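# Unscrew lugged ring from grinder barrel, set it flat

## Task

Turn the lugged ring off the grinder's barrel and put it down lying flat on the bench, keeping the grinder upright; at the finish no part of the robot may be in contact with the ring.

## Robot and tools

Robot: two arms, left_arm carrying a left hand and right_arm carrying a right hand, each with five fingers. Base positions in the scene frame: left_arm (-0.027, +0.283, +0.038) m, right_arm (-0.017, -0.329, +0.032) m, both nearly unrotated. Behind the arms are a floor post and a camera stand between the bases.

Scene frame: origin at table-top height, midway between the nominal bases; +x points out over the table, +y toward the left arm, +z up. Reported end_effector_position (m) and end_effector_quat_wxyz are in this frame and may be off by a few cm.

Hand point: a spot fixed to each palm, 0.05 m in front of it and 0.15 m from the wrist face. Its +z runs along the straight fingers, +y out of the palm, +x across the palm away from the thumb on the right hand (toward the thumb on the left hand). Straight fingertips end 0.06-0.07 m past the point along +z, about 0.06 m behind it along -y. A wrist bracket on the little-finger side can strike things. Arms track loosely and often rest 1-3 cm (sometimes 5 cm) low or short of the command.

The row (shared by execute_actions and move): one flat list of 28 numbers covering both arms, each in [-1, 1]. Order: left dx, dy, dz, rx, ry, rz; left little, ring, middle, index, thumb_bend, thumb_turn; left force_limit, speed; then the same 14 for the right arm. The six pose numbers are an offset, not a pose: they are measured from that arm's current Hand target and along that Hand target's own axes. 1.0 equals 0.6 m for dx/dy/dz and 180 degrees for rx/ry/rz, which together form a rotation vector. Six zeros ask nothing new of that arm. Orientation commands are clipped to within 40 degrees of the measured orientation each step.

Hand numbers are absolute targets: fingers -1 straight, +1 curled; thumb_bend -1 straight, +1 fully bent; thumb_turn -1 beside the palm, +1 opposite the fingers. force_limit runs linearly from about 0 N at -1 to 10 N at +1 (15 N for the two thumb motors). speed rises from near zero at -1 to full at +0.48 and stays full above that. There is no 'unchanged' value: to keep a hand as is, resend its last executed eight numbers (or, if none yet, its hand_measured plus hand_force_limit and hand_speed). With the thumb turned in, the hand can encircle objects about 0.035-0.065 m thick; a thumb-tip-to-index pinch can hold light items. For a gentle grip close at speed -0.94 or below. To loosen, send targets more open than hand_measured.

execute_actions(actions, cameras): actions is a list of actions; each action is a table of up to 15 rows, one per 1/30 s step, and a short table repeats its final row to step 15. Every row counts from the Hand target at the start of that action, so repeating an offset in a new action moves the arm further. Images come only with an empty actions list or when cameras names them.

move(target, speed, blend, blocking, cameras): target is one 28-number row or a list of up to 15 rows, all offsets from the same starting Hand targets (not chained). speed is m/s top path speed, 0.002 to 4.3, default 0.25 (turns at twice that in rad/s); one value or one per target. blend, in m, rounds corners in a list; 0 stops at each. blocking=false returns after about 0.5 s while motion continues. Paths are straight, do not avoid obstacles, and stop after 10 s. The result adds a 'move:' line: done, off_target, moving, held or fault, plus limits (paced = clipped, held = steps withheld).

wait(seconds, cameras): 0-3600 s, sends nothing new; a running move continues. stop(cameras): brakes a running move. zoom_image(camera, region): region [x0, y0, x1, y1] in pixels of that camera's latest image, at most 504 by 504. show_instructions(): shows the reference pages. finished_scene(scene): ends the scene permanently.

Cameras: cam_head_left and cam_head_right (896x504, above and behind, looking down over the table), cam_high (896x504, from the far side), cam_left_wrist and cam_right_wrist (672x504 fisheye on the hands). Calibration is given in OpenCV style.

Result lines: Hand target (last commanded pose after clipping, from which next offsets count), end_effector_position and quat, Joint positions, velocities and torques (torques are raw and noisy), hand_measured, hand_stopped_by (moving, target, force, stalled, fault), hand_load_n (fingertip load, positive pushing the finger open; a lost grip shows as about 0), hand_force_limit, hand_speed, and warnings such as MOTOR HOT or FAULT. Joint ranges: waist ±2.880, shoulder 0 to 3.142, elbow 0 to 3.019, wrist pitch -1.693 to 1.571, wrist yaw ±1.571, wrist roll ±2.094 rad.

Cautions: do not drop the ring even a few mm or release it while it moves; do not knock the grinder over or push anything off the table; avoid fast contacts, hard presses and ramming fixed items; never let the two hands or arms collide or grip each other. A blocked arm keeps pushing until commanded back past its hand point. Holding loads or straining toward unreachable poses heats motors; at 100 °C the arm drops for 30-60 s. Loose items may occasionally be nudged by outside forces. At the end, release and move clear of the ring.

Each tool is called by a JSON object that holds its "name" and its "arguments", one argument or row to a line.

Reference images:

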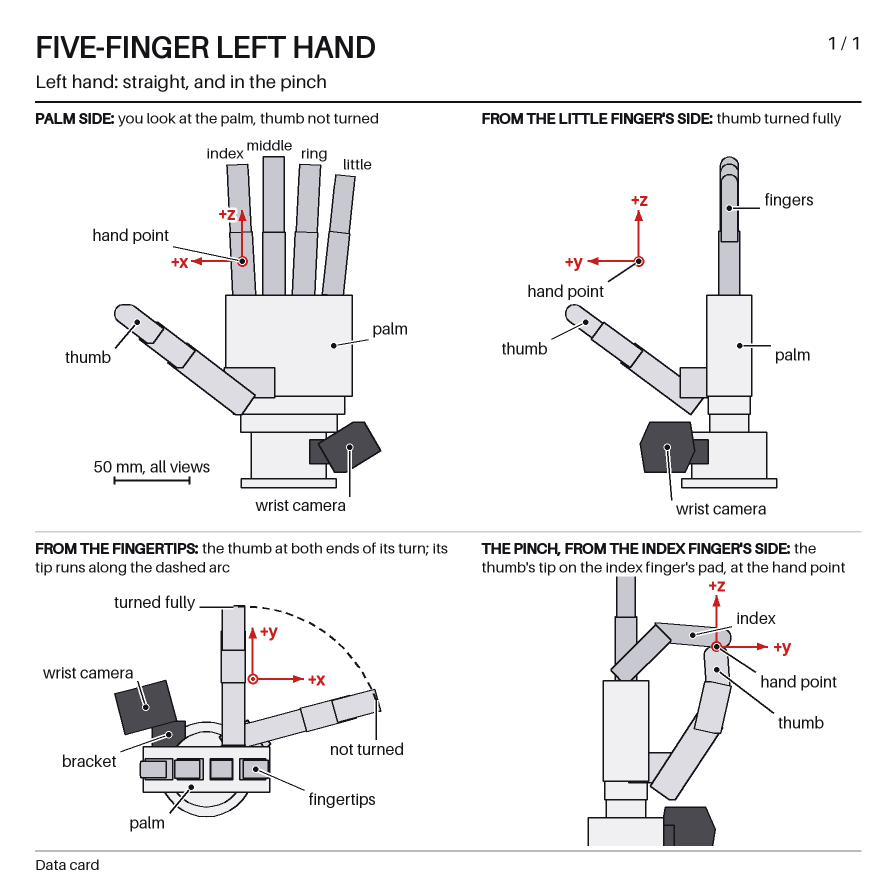

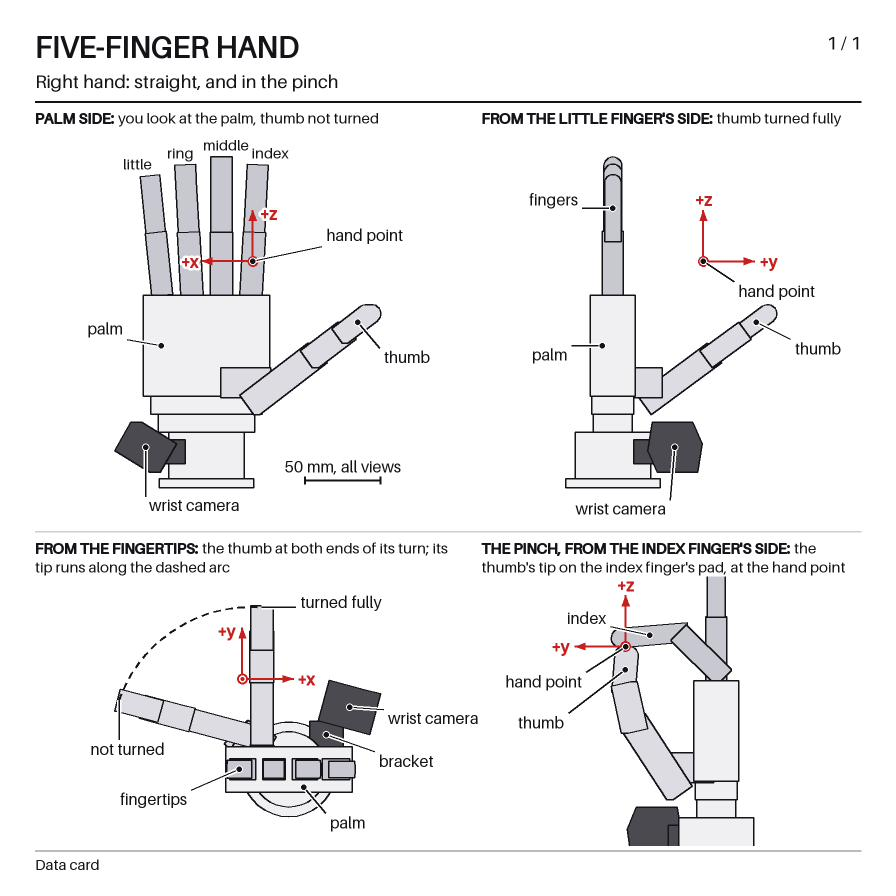

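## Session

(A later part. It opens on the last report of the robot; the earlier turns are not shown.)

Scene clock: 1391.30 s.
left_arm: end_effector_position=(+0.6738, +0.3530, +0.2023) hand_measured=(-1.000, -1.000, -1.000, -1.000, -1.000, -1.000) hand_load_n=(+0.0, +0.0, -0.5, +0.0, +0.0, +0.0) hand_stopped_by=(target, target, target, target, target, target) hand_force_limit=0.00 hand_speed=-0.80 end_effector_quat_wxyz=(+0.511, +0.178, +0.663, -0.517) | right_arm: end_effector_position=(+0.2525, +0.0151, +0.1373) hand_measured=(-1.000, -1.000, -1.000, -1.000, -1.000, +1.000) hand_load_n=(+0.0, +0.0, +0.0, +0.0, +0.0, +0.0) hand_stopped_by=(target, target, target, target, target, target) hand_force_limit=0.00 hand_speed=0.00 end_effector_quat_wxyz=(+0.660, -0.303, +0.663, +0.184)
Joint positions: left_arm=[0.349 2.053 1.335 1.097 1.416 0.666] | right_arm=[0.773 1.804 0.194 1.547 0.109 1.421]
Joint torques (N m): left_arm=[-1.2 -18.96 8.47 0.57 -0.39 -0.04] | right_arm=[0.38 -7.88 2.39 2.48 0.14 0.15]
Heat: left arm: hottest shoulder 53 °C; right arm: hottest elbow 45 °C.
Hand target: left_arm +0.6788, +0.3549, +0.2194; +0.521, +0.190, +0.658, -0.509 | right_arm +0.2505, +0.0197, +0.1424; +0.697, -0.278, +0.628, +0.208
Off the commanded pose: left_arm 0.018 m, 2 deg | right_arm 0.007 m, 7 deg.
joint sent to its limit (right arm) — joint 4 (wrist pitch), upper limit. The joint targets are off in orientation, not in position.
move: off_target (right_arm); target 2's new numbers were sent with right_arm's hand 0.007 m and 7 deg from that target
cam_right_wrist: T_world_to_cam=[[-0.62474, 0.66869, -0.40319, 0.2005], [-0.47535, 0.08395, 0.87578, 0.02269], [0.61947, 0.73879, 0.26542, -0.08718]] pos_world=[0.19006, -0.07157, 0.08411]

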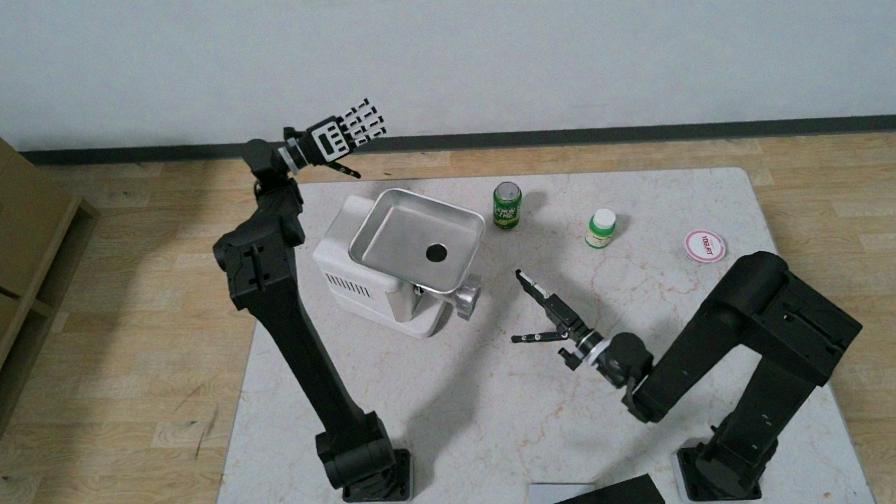

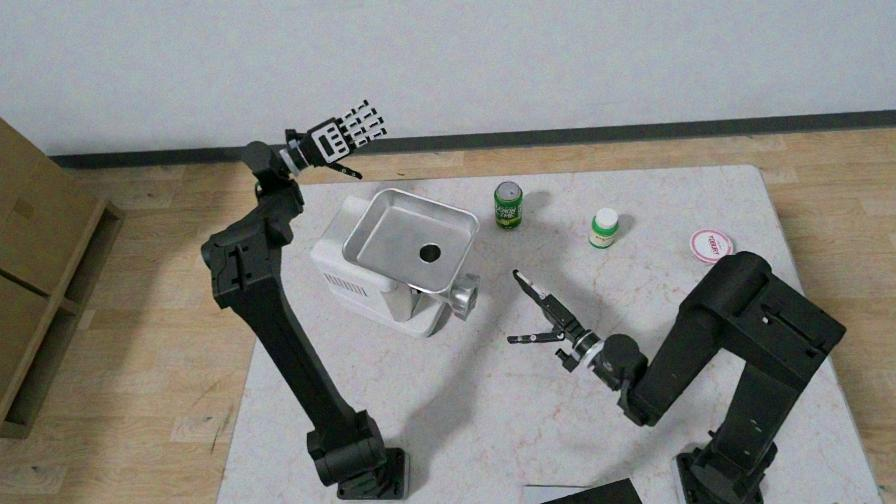

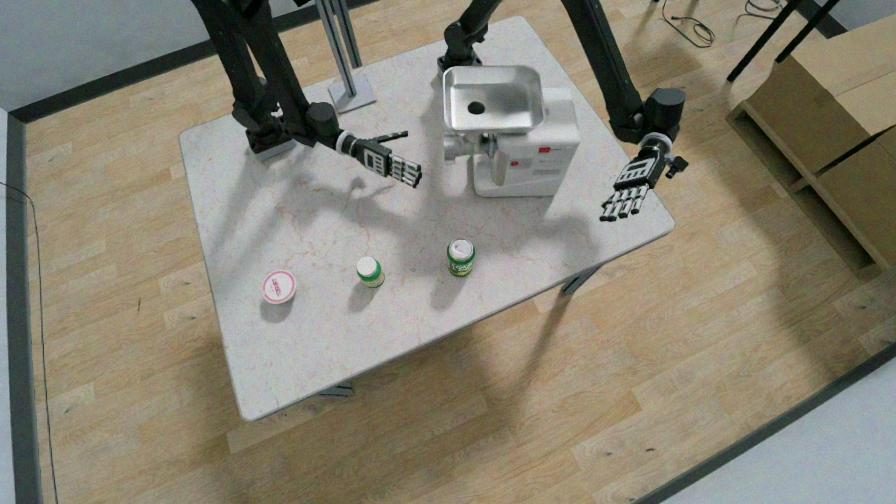

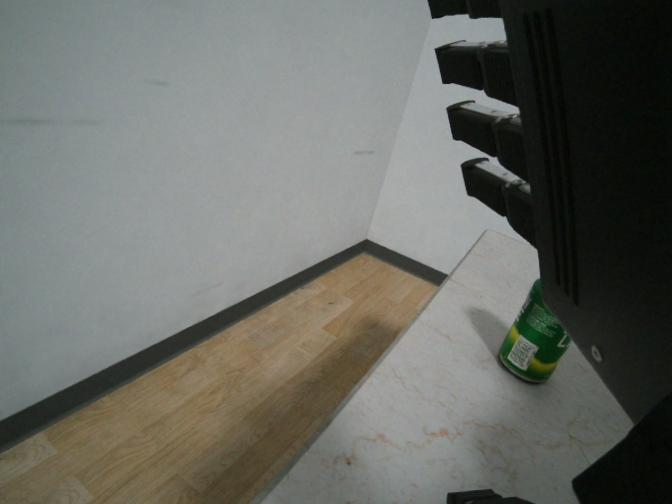

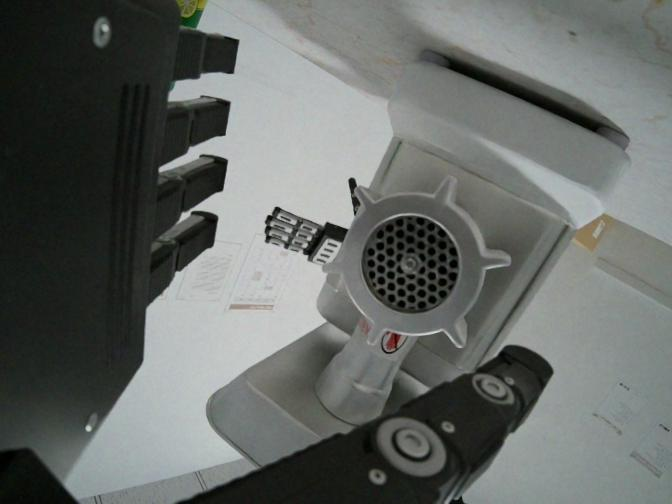

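{"name": "move", "arguments": {
  "target": [0,0,0,0,0,0,-1,-1,-1,-1,-1,-1,0,-0.8,-0.0068,0.0637,0.1235,0.0006,0.0183,0.0402,-1,-1,-1,-1,-1,1,0,0],
  "speed": 0.12,
  "cameras": ["cam_head_left","cam_high","cam_right_wrist"]
}}

Scene clock: 1435.63 s.
left_arm: end_effector_position=(+0.6738, +0.3530, +0.2023) hand_measured=(-1.000, -1.000, -1.000, -1.000, -1.000, -1.000) hand_load_n=(-0.5, +0.0, +0.0, +0.0, +0.0, +0.0) hand_stopped_by=(target, target, target, target, target, target) hand_force_limit=0.00 hand_speed=-0.80 end_effector_quat_wxyz=(+0.511, +0.178, +0.663, -0.517) | right_arm: end_effector_position=(+0.2823, +0.0896, +0.1479) hand_measured=(-1.000, -1.000, -1.000, -1.000, -1.000, +1.000) hand_load_n=(+0.0, +0.0, +0.0, +0.0, +0.0, +0.0) hand_stopped_by=(target, target, target, target, target, target) hand_force_limit=0.00 hand_speed=0.00 end_effector_quat_wxyz=(+0.669, -0.244, +0.662, +0.235)
Joint positions: left_arm=[0.349 2.053 1.335 1.097 1.416 0.666] | right_arm=[0.886 1.904 0.407 1.502 0.231 1.555]
Joint torques (N m): left_arm=[-0.5 -19.37 8.69 0.55 -0.43 0] | right_arm=[0.44 -10.52 3.95 1.1 0.16 0.18]
Heat: left arm: hottest shoulder 53 °C; right arm: hottest elbow 44 °C.
Hand target: left_arm +0.6788, +0.3549, +0.2194; +0.521, +0.190, +0.658, -0.509 | right_arm +0.2819, +0.0971, +0.1458; +0.664, -0.243, +0.664, +0.243
Off the commanded pose: left_arm 0.018 m, 2 deg | right_arm 0.008 m, 1 deg.
move: done
cam_right_wrist: T_world_to_cam=[[-0.62914, 0.72812, -0.27209, 0.15009], [-0.43988, -0.04491, 0.89693, 0.01972], [0.64085, 0.68398, 0.34853, -0.17689]] pos_world=[0.21646, 0.01259, 0.0848]

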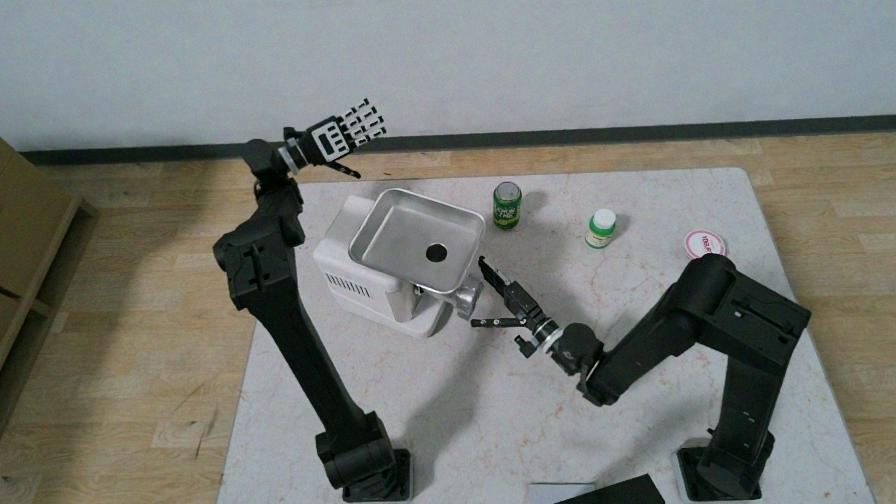

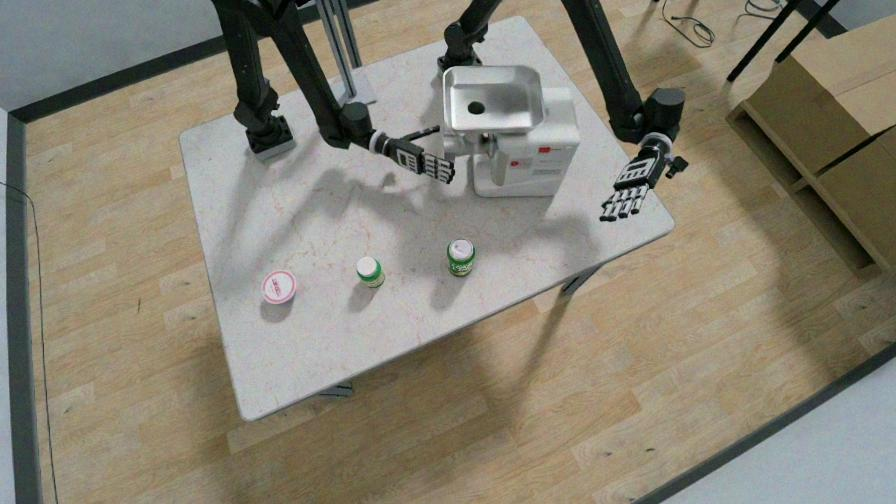

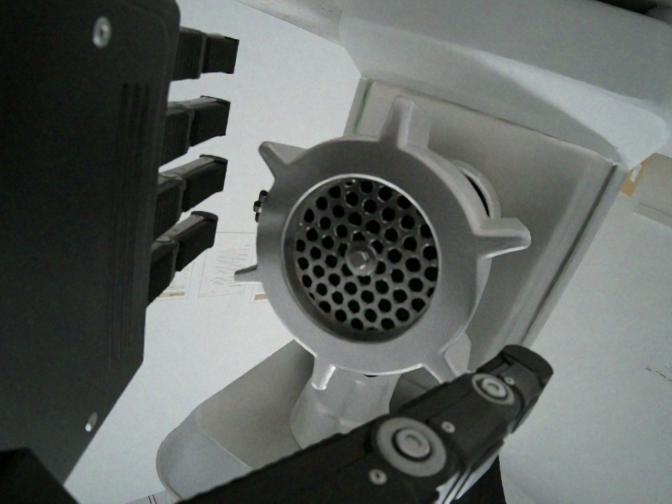

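{"name": "move", "arguments": {
  "target": [0,0,0,0,0,0,-1,-1,-1,-1,-1,-1,0,-0.8,0.01,0.024,0.044,0,0,0,-1,-1,-1,-1,-1,1,0,0],
  "speed": 0.06,
  "cameras": ["cam_head_left","cam_high","cam_right_wrist"]
}}

{"name": "zoom_image", "arguments": {
  "camera": "cam_high",
  "region": [390, 90, 510, 210]
}}

Scene clock: 1456.67 s.
left_arm: end_effector_position=(+0.6738, +0.3530, +0.2023) hand_measured=(-1.000, -1.000, -1.000, -1.000, -1.000, -1.000) hand_load_n=(+0.0, +0.0, +0.0, +0.0, +0.0, +0.0) hand_stopped_by=(target, target, target, target, target, target) hand_force_limit=0.00 hand_speed=-0.80 end_effector_quat_wxyz=(+0.511, +0.178, +0.663, -0.517) | right_arm: end_effector_position=(+0.2934, +0.1168, +0.1415) hand_measured=(-1.000, -1.000, -1.000, -1.000, -1.000, +1.000) hand_load_n=(+0.0, +0.0, +0.0, +0.0, +0.0, +0.0) hand_stopped_by=(target, target, target, target, target, target) hand_force_limit=0.00 hand_speed=0.00 end_effector_quat_wxyz=(+0.668, -0.244, +0.662, +0.235)
Joint positions: left_arm=[0.349 2.053 1.335 1.097 1.416 0.666] | right_arm=[0.908 1.942 0.486 1.46 0.254 1.556]
Joint torques (N m): left_arm=[-1.14 -19.08 8.54 0.54 -0.43 0.02] | right_arm=[0.44 -11.16 4.49 1.14 0.15 0.19]
Heat: left arm: hottest shoulder 53 °C; right arm: hottest elbow 44 °C.
Hand target: left_arm +0.6788, +0.3549, +0.2194; +0.521, +0.190, +0.658, -0.509 | right_arm +0.2928, +0.1251, +0.1399; +0.664, -0.243, +0.664, +0.243
Off the commanded pose: left_arm 0.018 m, 2 deg | right_arm 0.008 m, 1 deg.
move: done
cam_right_wrist: T_world_to_cam=[[-0.62923, 0.72823, -0.27157, 0.13542], [-0.43854, -0.04417, 0.89763, 0.03096], [0.64168, 0.68391, 0.34715, -0.20052]] pos_world=[0.22746, 0.03989, 0.0786]

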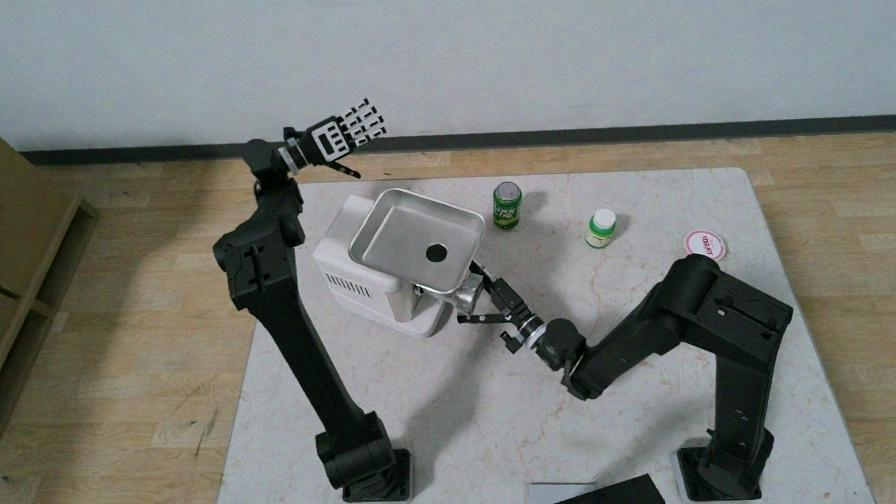

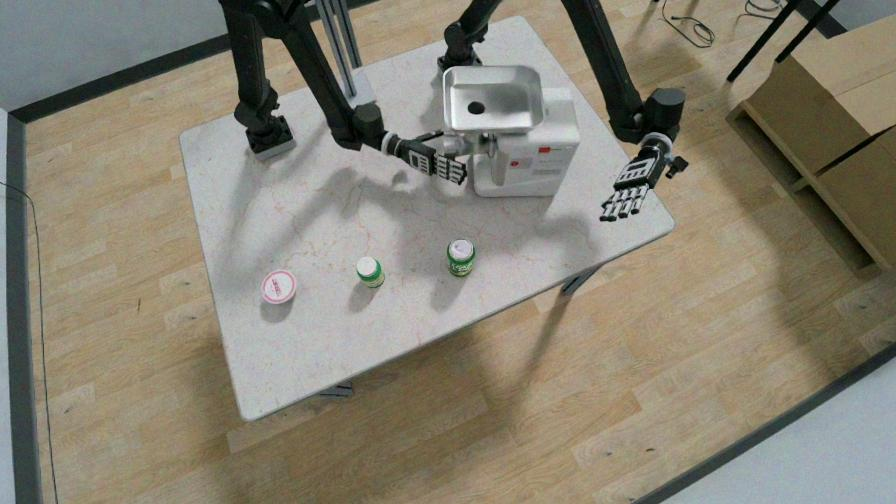

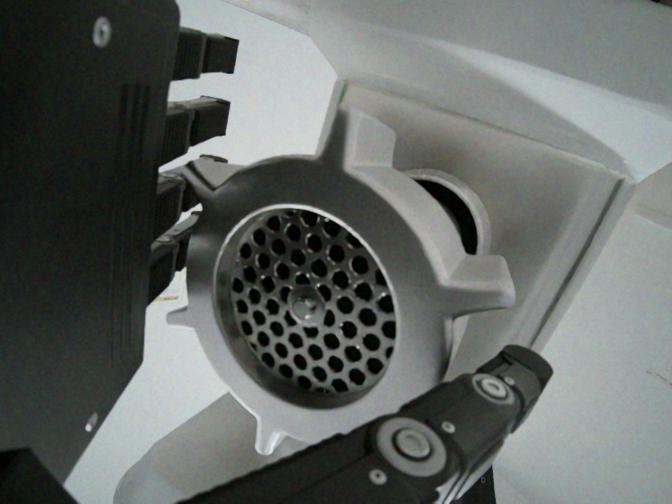

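Scaled by 4.200 from the camera's image (finer frame: 1280x720).

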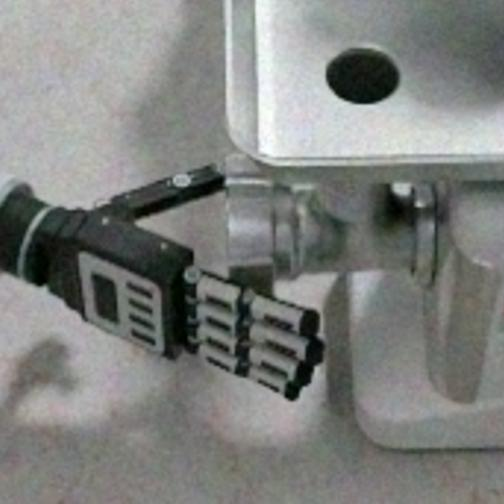

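{"name": "move", "arguments": {
  "target": [0,0,0,0,0,0,-1,-1,-1,-1,-1,-1,0,-0.8,0.0,0.009,0.0228,0,0,0,-1,-1,-1,-1,-1,1,0,0],
  "speed": 0.04,
  "cameras": ["cam_head_left","cam_high","cam_right_wrist"]
}}

{"name": "zoom_image", "arguments": {
  "camera": "cam_high",
  "region": [390, 90, 510, 210]
}}

{"name": "zoom_image", "arguments": {
  "camera": "cam_head_left",
  "region": [440, 250, 540, 350]
}}

Scene clock: 1472.10 s.
left_arm: end_effector_position=(+0.6738, +0.3530, +0.2023) hand_measured=(-1.000, -1.000, -1.000, -1.000, -1.000, -1.000) hand_load_n=(+0.0, +0.0, +0.0, +0.0, +0.0, +0.0) hand_stopped_by=(target, target, target, target, target, target) hand_force_limit=0.00 hand_speed=-0.80 end_effector_quat_wxyz=(+0.511, +0.178, +0.663, -0.517) | right_arm: end_effector_position=(+0.2987, +0.1272, +0.1380) hand_measured=(-1.000, -1.000, -1.000, -1.000, -1.000, +1.000) hand_load_n=(+0.0, +0.0, +0.0, +0.5, +0.0, +0.0) hand_stopped_by=(target, target, target, target, target, target) hand_force_limit=0.00 hand_speed=0.00 end_effector_quat_wxyz=(+0.665, -0.246, +0.665, +0.233)
Joint positions: left_arm=[0.349 2.053 1.335 1.097 1.416 0.666] | right_arm=[0.913 1.952 0.517 1.428 0.259 1.556]
Joint torques (N m): left_arm=[-1.14 -19.9 8.42 0.53 -0.39 0] | right_arm=[0.44 -11.75 5.3 1.07 0.14 0.19]
Heat: left arm: hottest shoulder 53 °C; right arm: hottest elbow 44 °C.
Hand target: left_arm +0.6788, +0.3549, +0.2194; +0.521, +0.190, +0.658, -0.509 | right_arm +0.2997, +0.1380, +0.1398; +0.664, -0.243, +0.664, +0.243
Off the commanded pose: left_arm 0.018 m, 2 deg | right_arm 0.011 m, 1 deg.
move: off_target (right_arm)
cam_right_wrist: T_world_to_cam=[[-0.63087, 0.72598, -0.27378, 0.1314], [-0.43333, -0.03697, 0.90048, 0.0341], [0.64361, 0.68672, 0.33791, -0.20941]] pos_world=[0.23245, 0.04968, 0.07603]

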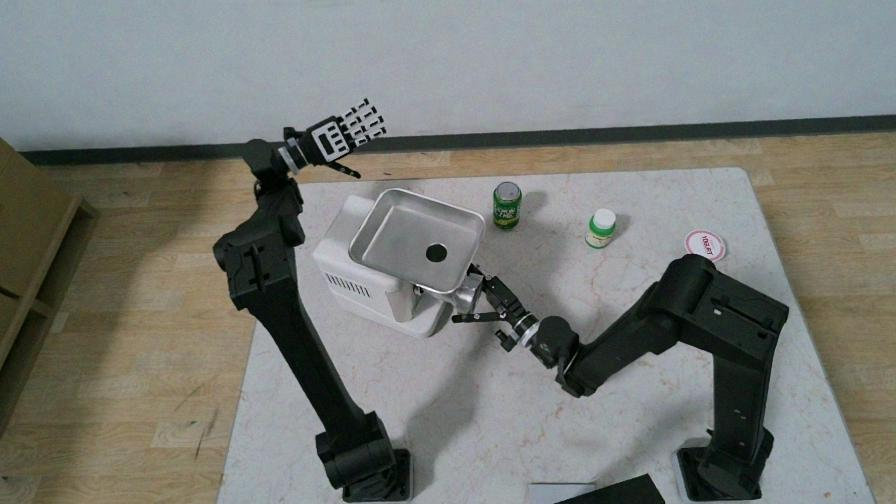

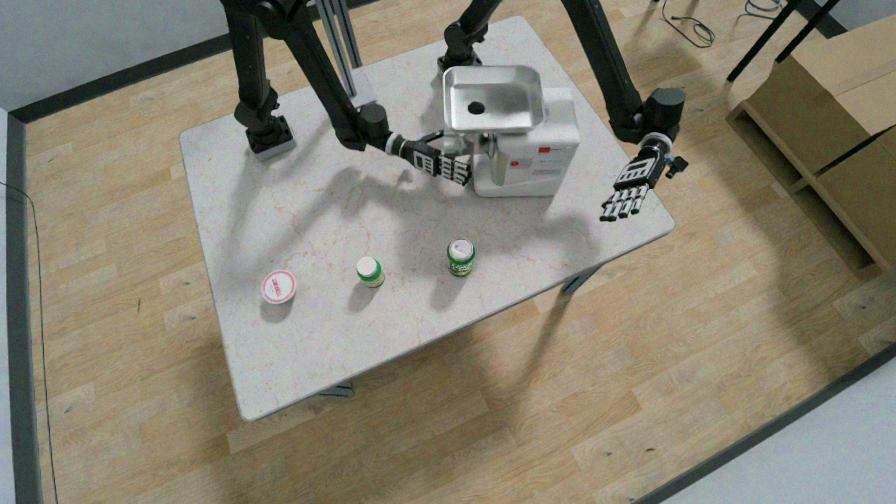

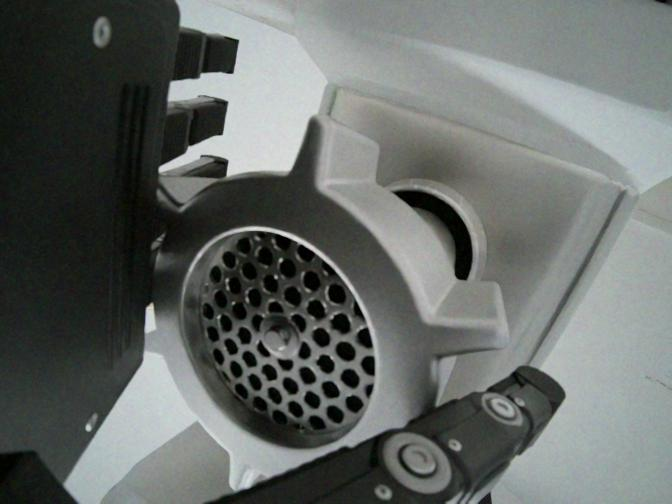

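Scaled by 4.200 from the camera's image (finer frame: 1280x720).

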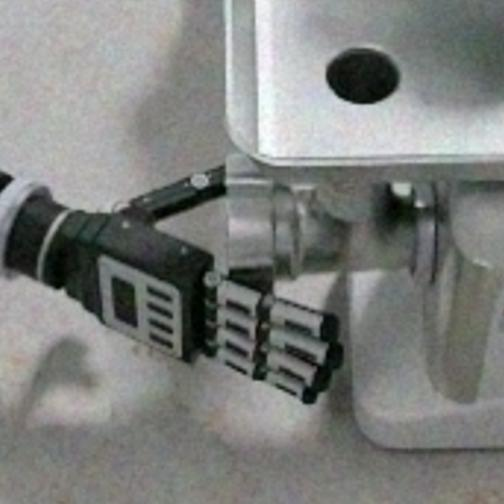

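Scaled by 5.040 from the camera's image (finer frame: 1280x720).

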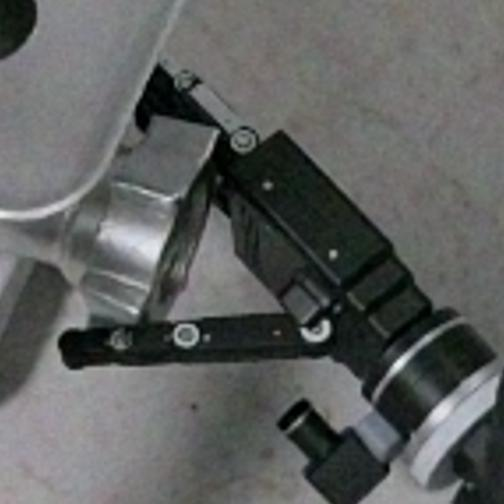

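{"name": "move", "arguments": {
  "target": [0,0,0,0,0,0,-1,-1,-1,-1,-1,-1,0,-0.8,0,0,0,0,0,0,-1,-1,0.3,0.3,0.3,1,0.3,-0.7],
  "speed": 0.05,
  "cameras": ["cam_head_left","cam_high","cam_right_wrist"]
}}

{"name": "zoom_image", "arguments": {
  "camera": "cam_high",
  "region": [390, 90, 510, 210]
}}

{"name": "zoom_image", "arguments": {
  "camera": "cam_head_left",
  "region": [440, 250, 540, 350]
}}

Scene clock: 1488.93 s.
left_arm: end_effector_position=(+0.6738, +0.3530, +0.2023) hand_measured=(-1.000, -1.000, -1.000, -1.000, -1.000, -1.000) hand_load_n=(+0.0, +0.0, +0.0, +0.0, +0.0, +0.0) hand_stopped_by=(target, target, target, target, target, target) hand_force_limit=0.00 hand_speed=-0.80 end_effector_quat_wxyz=(+0.511, +0.178, +0.663, -0.517) | right_arm: end_effector_position=(+0.2977, +0.1279, +0.1381) hand_measured=(-1.000, -1.000, -0.370, -0.342, -0.872, +1.000) hand_load_n=(+0.0, +0.5, +5.5, +7.5, +16.0, +0.0) hand_stopped_by=(target, target, force, force, force, target) hand_force_limit=0.30 hand_speed=-0.70 end_effector_quat_wxyz=(+0.669, -0.250, +0.662, +0.228)
Joint positions: left_arm=[0.349 2.053 1.335 1.097 1.416 0.666] | right_arm=[0.916 1.952 0.517 1.432 0.264 1.538]
Joint torques (N m): left_arm=[-1.32 -20.19 8.49 0.64 -0.43 0] | right_arm=[0.03 -11.81 5.29 0.99 -0.02 0.35]
Heat: left arm: hottest shoulder 53 °C; right arm: hottest elbow 44 °C.
Hand target: left_arm +0.6788, +0.3549, +0.2194; +0.521, +0.190, +0.658, -0.509 | right_arm +0.2998, +0.1380, +0.1399; +0.664, -0.243, +0.664, +0.243
Off the commanded pose: left_arm 0.018 m, 2 deg | right_arm 0.010 m, 2 deg.
move: done
cam_right_wrist: T_world_to_cam=[[-0.62598, 0.72417, -0.28936, 0.13115], [-0.44542, -0.02745, 0.8949, 0.03674], [0.64012, 0.68907, 0.33975, -0.20887]] pos_world=[0.23217, 0.04996, 0.07603]

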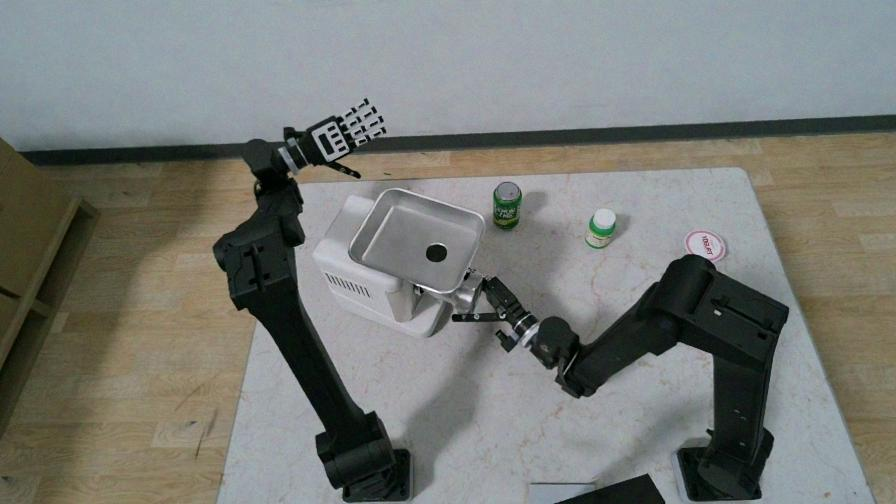

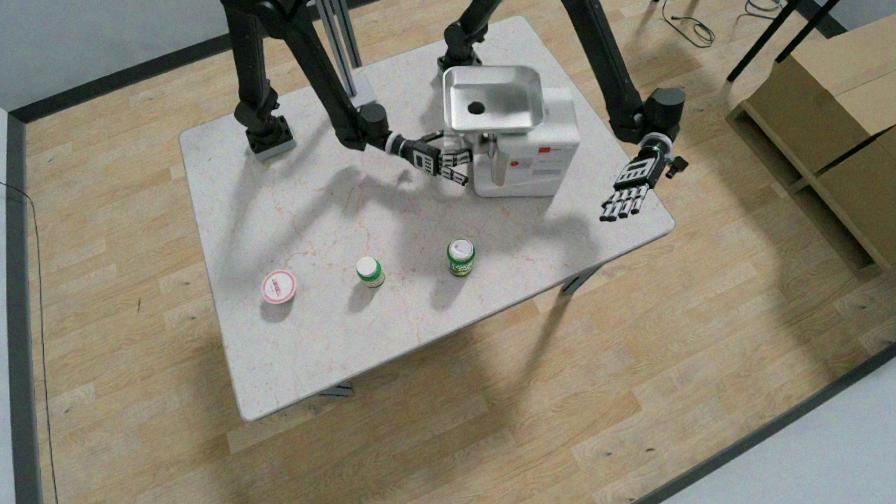

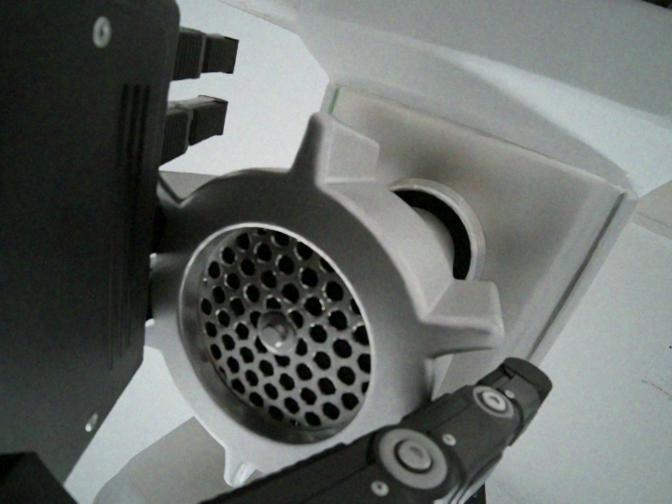

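Scaled by 4.200 from the camera's image (finer frame: 1280x720).

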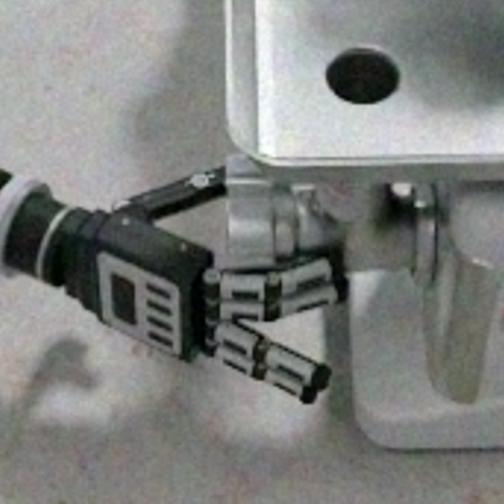

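Scaled by 5.040 from the camera's image (finer frame: 1280x720).

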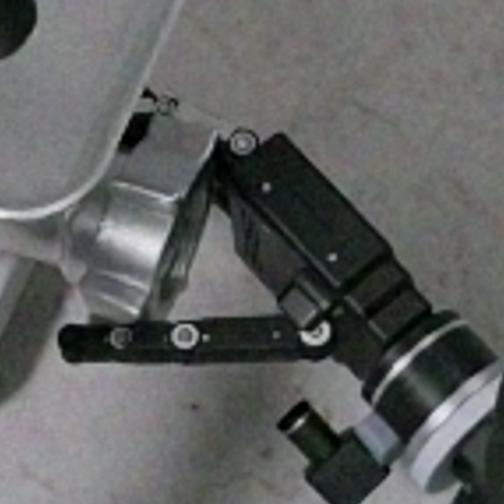

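{"name": "move", "arguments": {
  "target": [0,0,0,0,0,0,-1,-1,-1,-1,-1,-1,0,-0.8,0.0033,-0.0012,-0.0143,0,-0.0353,-0.0755,-1,-1,0.3,0.3,0.3,1,0.3,-0.7],
  "speed": 0.1,
  "cameras": ["cam_head_left","cam_right_wrist"]
}}

{"name": "zoom_image", "arguments": {
  "camera": "cam_head_left",
  "region": [440, 250, 540, 350]
}}

Scene clock: 1509.07 s.
left_arm: end_effector_position=(+0.6738, +0.3530, +0.2023) hand_measured=(-1.000, -1.000, -1.000, -1.000, -1.000, -1.000) hand_load_n=(+0.0, +0.0, +0.0, +0.0, +0.0, +0.0) hand_stopped_by=(target, target, target, target, target, target) hand_force_limit=0.00 hand_speed=-0.80 end_effector_quat_wxyz=(+0.511, +0.178, +0.663, -0.517) | right_arm: end_effector_position=(+0.2938, +0.1257, +0.1327) hand_measured=(-1.000, -1.000, -0.370, -0.342, -0.870, +1.000) hand_load_n=(+0.0, +0.0, -0.5, +12.0, +7.5, +7.5) hand_stopped_by=(target, target, force, force, force, target) hand_force_limit=0.30 hand_speed=-0.70 end_effector_quat_wxyz=(+0.699, -0.283, +0.627, +0.197)
Joint positions: left_arm=[0.349 2.053 1.335 1.097 1.416 0.666] | right_arm=[0.908 2.003 0.517 1.541 0.246 1.408]
Joint torques (N m): left_arm=[-0.91 -19.55 8.4 0.61 -0.41 -0.01] | right_arm=[-1.03 -12.51 3.97 2.71 -0.49 -0.86]
Heat: left arm: hottest shoulder 54 °C; right arm: hottest elbow 44 °C.
Hand target: left_arm +0.6788, +0.3549, +0.2194; +0.521, +0.190, +0.658, -0.509 | right_arm +0.2937, +0.1319, +0.1378; +0.724, -0.306, +0.593, +0.175
Off the commanded pose: left_arm 0.018 m, 2 deg | right_arm 0.008 m, 6 deg.
joint sent to its limit (right arm) — joint 4 (wrist pitch), upper limit. The joint targets still meet the commanded pose.
move: off_target (right_arm)
cam_right_wrist: T_world_to_cam=[[-0.58984, 0.70213, -0.39888, 0.13537], [-0.54672, 0.0163, 0.83715, 0.07172], [0.59429, 0.71186, 0.37426, -0.19691]] pos_world=[0.23608, 0.04396, 0.06765]

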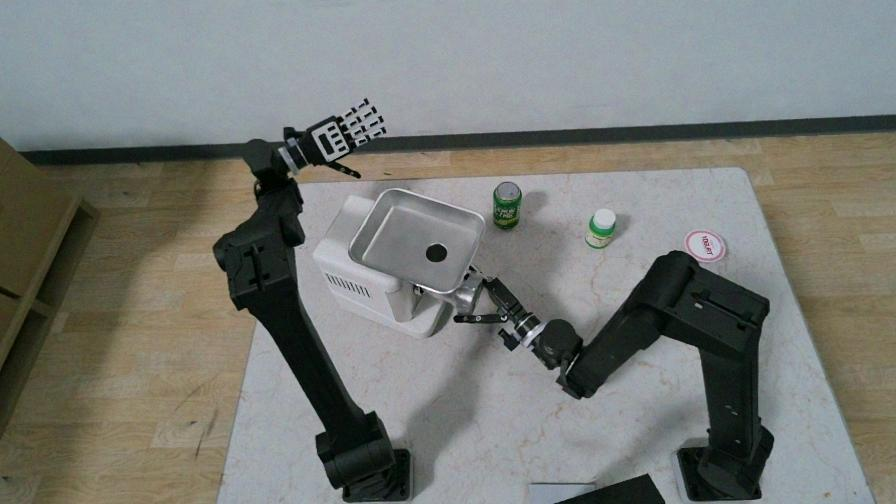

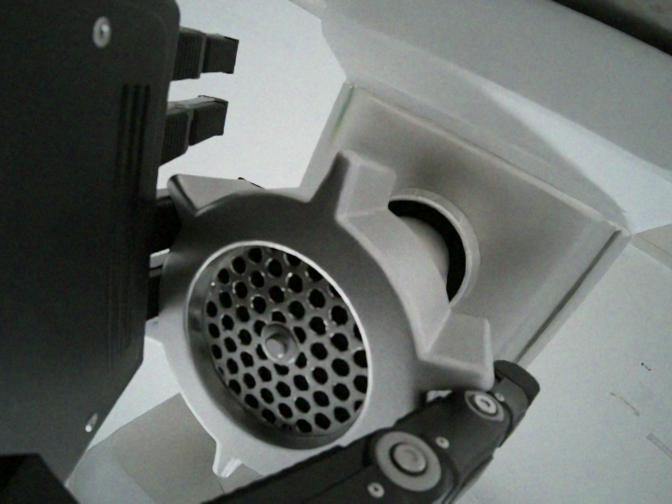

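Scaled by 5.040 from the camera's image (finer frame: 1280x720).

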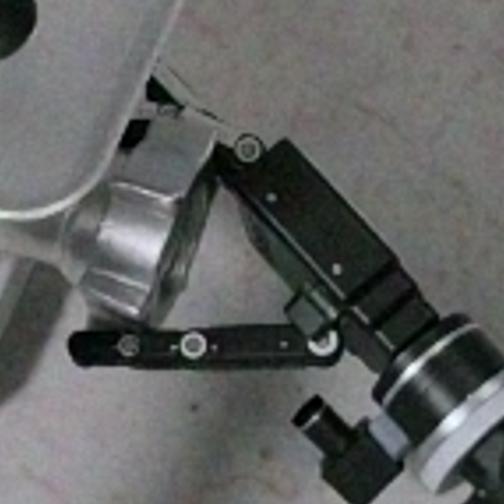

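{"name": "move", "arguments": {
  "target": [0,0,0,0,0,0,-1,-1,-1,-1,-1,-1,0,-0.8,-0.0065,-0.0015,0,0,-0.0353,-0.0755,-1,-1,0.3,0.3,0.3,1,0.3,-0.7],
  "speed": 0.1,
  "cameras": ["cam_head_left","cam_right_wrist"]
}}

{"name": "zoom_image", "arguments": {
  "camera": "cam_head_left",
  "region": [440, 250, 540, 350]
}}

Scene clock: 1517.70 s.
left_arm: end_effector_position=(+0.6738, +0.3530, +0.2023) hand_measured=(-1.000, -1.000, -1.000, -1.000, -1.000, -1.000) hand_load_n=(+0.0, +0.0, +0.0, +0.0, +0.0, +0.0) hand_stopped_by=(target, target, target, target, target, target) hand_force_limit=0.00 hand_speed=-0.80 end_effector_quat_wxyz=(+0.511, +0.178, +0.663, -0.517) | right_arm: end_effector_position=(+0.2940, +0.1245, +0.1303) hand_measured=(-1.000, -1.000, -0.370, -0.344, -0.870, +0.998) hand_load_n=(+0.0, +0.0, +0.0, +17.0, +10.0, +27.5) hand_stopped_by=(target, target, force, force, force, target) hand_force_limit=0.30 hand_speed=-0.70 end_effector_quat_wxyz=(+0.707, -0.315, +0.608, +0.176)
Joint positions: left_arm=[0.349 2.053 1.335 1.097 1.416 0.666] | right_arm=[0.887 1.999 0.514 1.548 0.203 1.325]
Joint torques (N m): left_arm=[-1.9 -19.14 8.51 0.61 -0.47 0.01] | right_arm=[-1.08 -15.5 3.56 2.39 -0.68 -2.25]
Heat: left arm: hottest shoulder 54 °C; right arm: hottest elbow 44 °C.
Hand target: left_arm +0.6788, +0.3549, +0.2194; +0.521, +0.190, +0.658, -0.509 | right_arm +0.2934, +0.1316, +0.1419; +0.771, -0.363, +0.512, +0.105
Off the commanded pose: left_arm 0.018 m, 2 deg | right_arm 0.014 m, 17 deg.
joint sent to its limit (right arm) — joint 4 (wrist pitch), upper limit. The joint targets are off in orientation, not in position.
move: off_target (right_arm)
cam_right_wrist: T_world_to_cam=[[-0.57551, 0.66631, -0.47415, 0.14545], [-0.59729, 0.05355, 0.80024, 0.08889], [0.55859, 0.74375, 0.36716, -0.18784]] pos_world=[0.24173, 0.03803, 0.0668]

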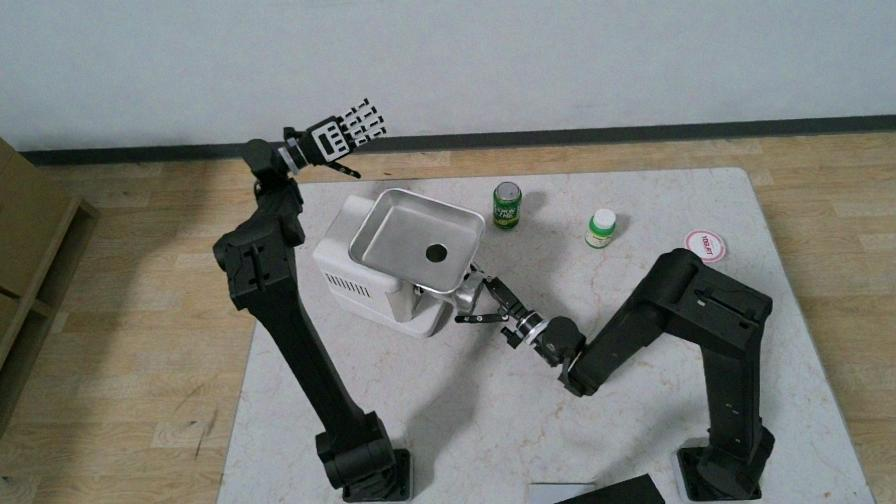

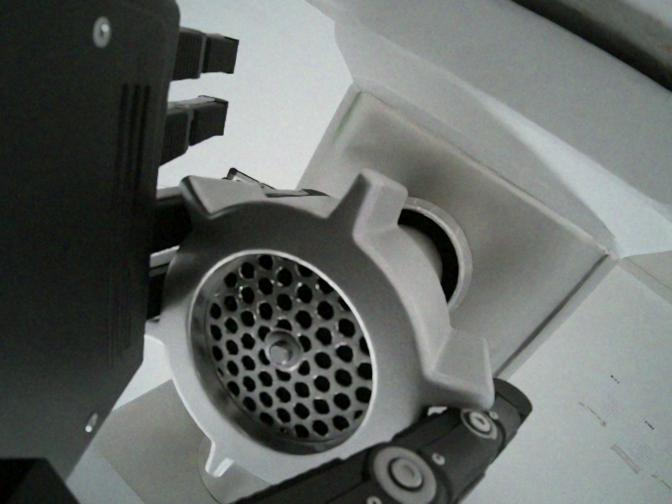

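Scaled by 5.040 from the camera's image (finer frame: 1280x720).

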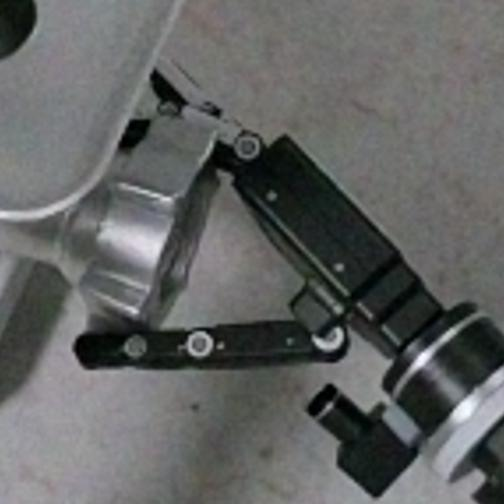

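{"name": "move", "arguments": {
  "target": [
    [0,0,0,0,0,0,-1,-1,-1,-1,-1,-1,0,-0.8,0.005,-0.0055,0.0083,0,0.0706,0.151,-1,-1,0.3,0.3,0.3,1,0.3,-0.7],
    [0,0,0,0,0,0,-1,-1,-1,-1,-1,-1,0,-0.8,0.007,-0.0122,0.0112,0,0.1175,0.2517,-1,-1,0.3,0.3,0.3,1,0.3,-0.7]
  ],
  "speed": 0.1,
  "cameras": ["cam_head_left","cam_right_wrist"]
}}

{"name": "zoom_image", "arguments": {
  "camera": "cam_head_left",
  "region": [440, 250, 540, 350]
}}

Scene clock: 1551.27 s.
left_arm: end_effector_position=(+0.6738, +0.3530, +0.2023) hand_measured=(-1.000, -1.000, -1.000, -1.000, -1.000, -1.000) hand_load_n=(+0.0, +0.0, +0.0, +0.0, +0.0, +0.0) hand_stopped_by=(target, target, target, target, target, target) hand_force_limit=0.00 hand_speed=-0.80 end_effector_quat_wxyz=(+0.511, +0.178, +0.663, -0.517) | right_arm: end_effector_position=(+0.2991, +0.1242, +0.1433) hand_measured=(-1.000, -1.000, -0.370, -0.342, -0.872, +1.000) hand_load_n=(+0.0, +0.0, +4.0, +0.0, +16.5, -1.0) hand_stopped_by=(target, target, force, force, force, target) hand_force_limit=0.30 hand_speed=-0.70 end_effector_quat_wxyz=(+0.615, -0.216, +0.709, +0.268)
Joint positions: left_arm=[0.349 2.053 1.335 1.097 1.416 0.666] | right_arm=[0.913 1.857 0.499 1.257 0.242 1.711]
Joint torques (N m): left_arm=[-0.15 -19.08 8.65 0.64 -0.41 0] | right_arm=[0.38 -10.81 5.61 -0.31 -0.03 1.9]
Heat: left arm: hottest shoulder 54 °C; right arm: hottest elbow 44 °C.
Hand target: left_arm +0.6788, +0.3549, +0.2194; +0.521, +0.190, +0.658, -0.509 | right_arm +0.3038, +0.1301, +0.1429; +0.567, -0.152, +0.741, +0.326
Off the commanded pose: left_arm 0.018 m, 2 deg | right_arm 0.008 m, 12 deg.
move: off_target (right_arm)
cam_right_wrist: T_world_to_cam=[[-0.66928, 0.72935, -0.14178, 0.12731], [-0.28799, -0.07874, 0.95439, -0.01666], [0.68493, 0.67959, 0.26275, -0.21012]] pos_world=[0.22432, 0.04863, 0.08915]

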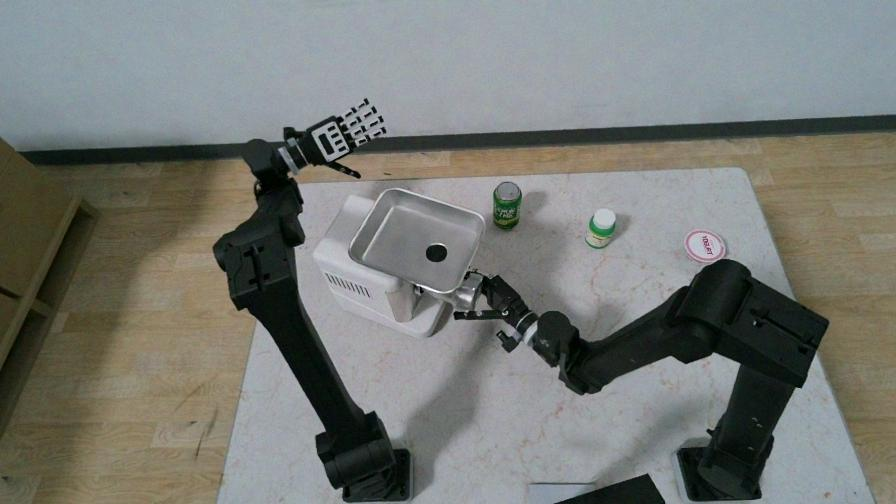

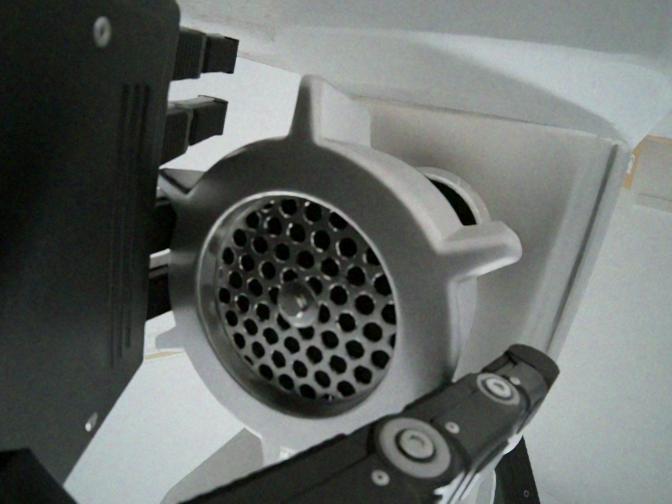

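Scaled by 5.040 from the camera's image (finer frame: 1280x720).

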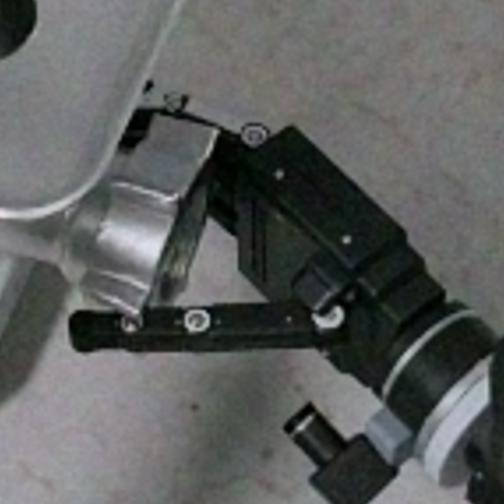

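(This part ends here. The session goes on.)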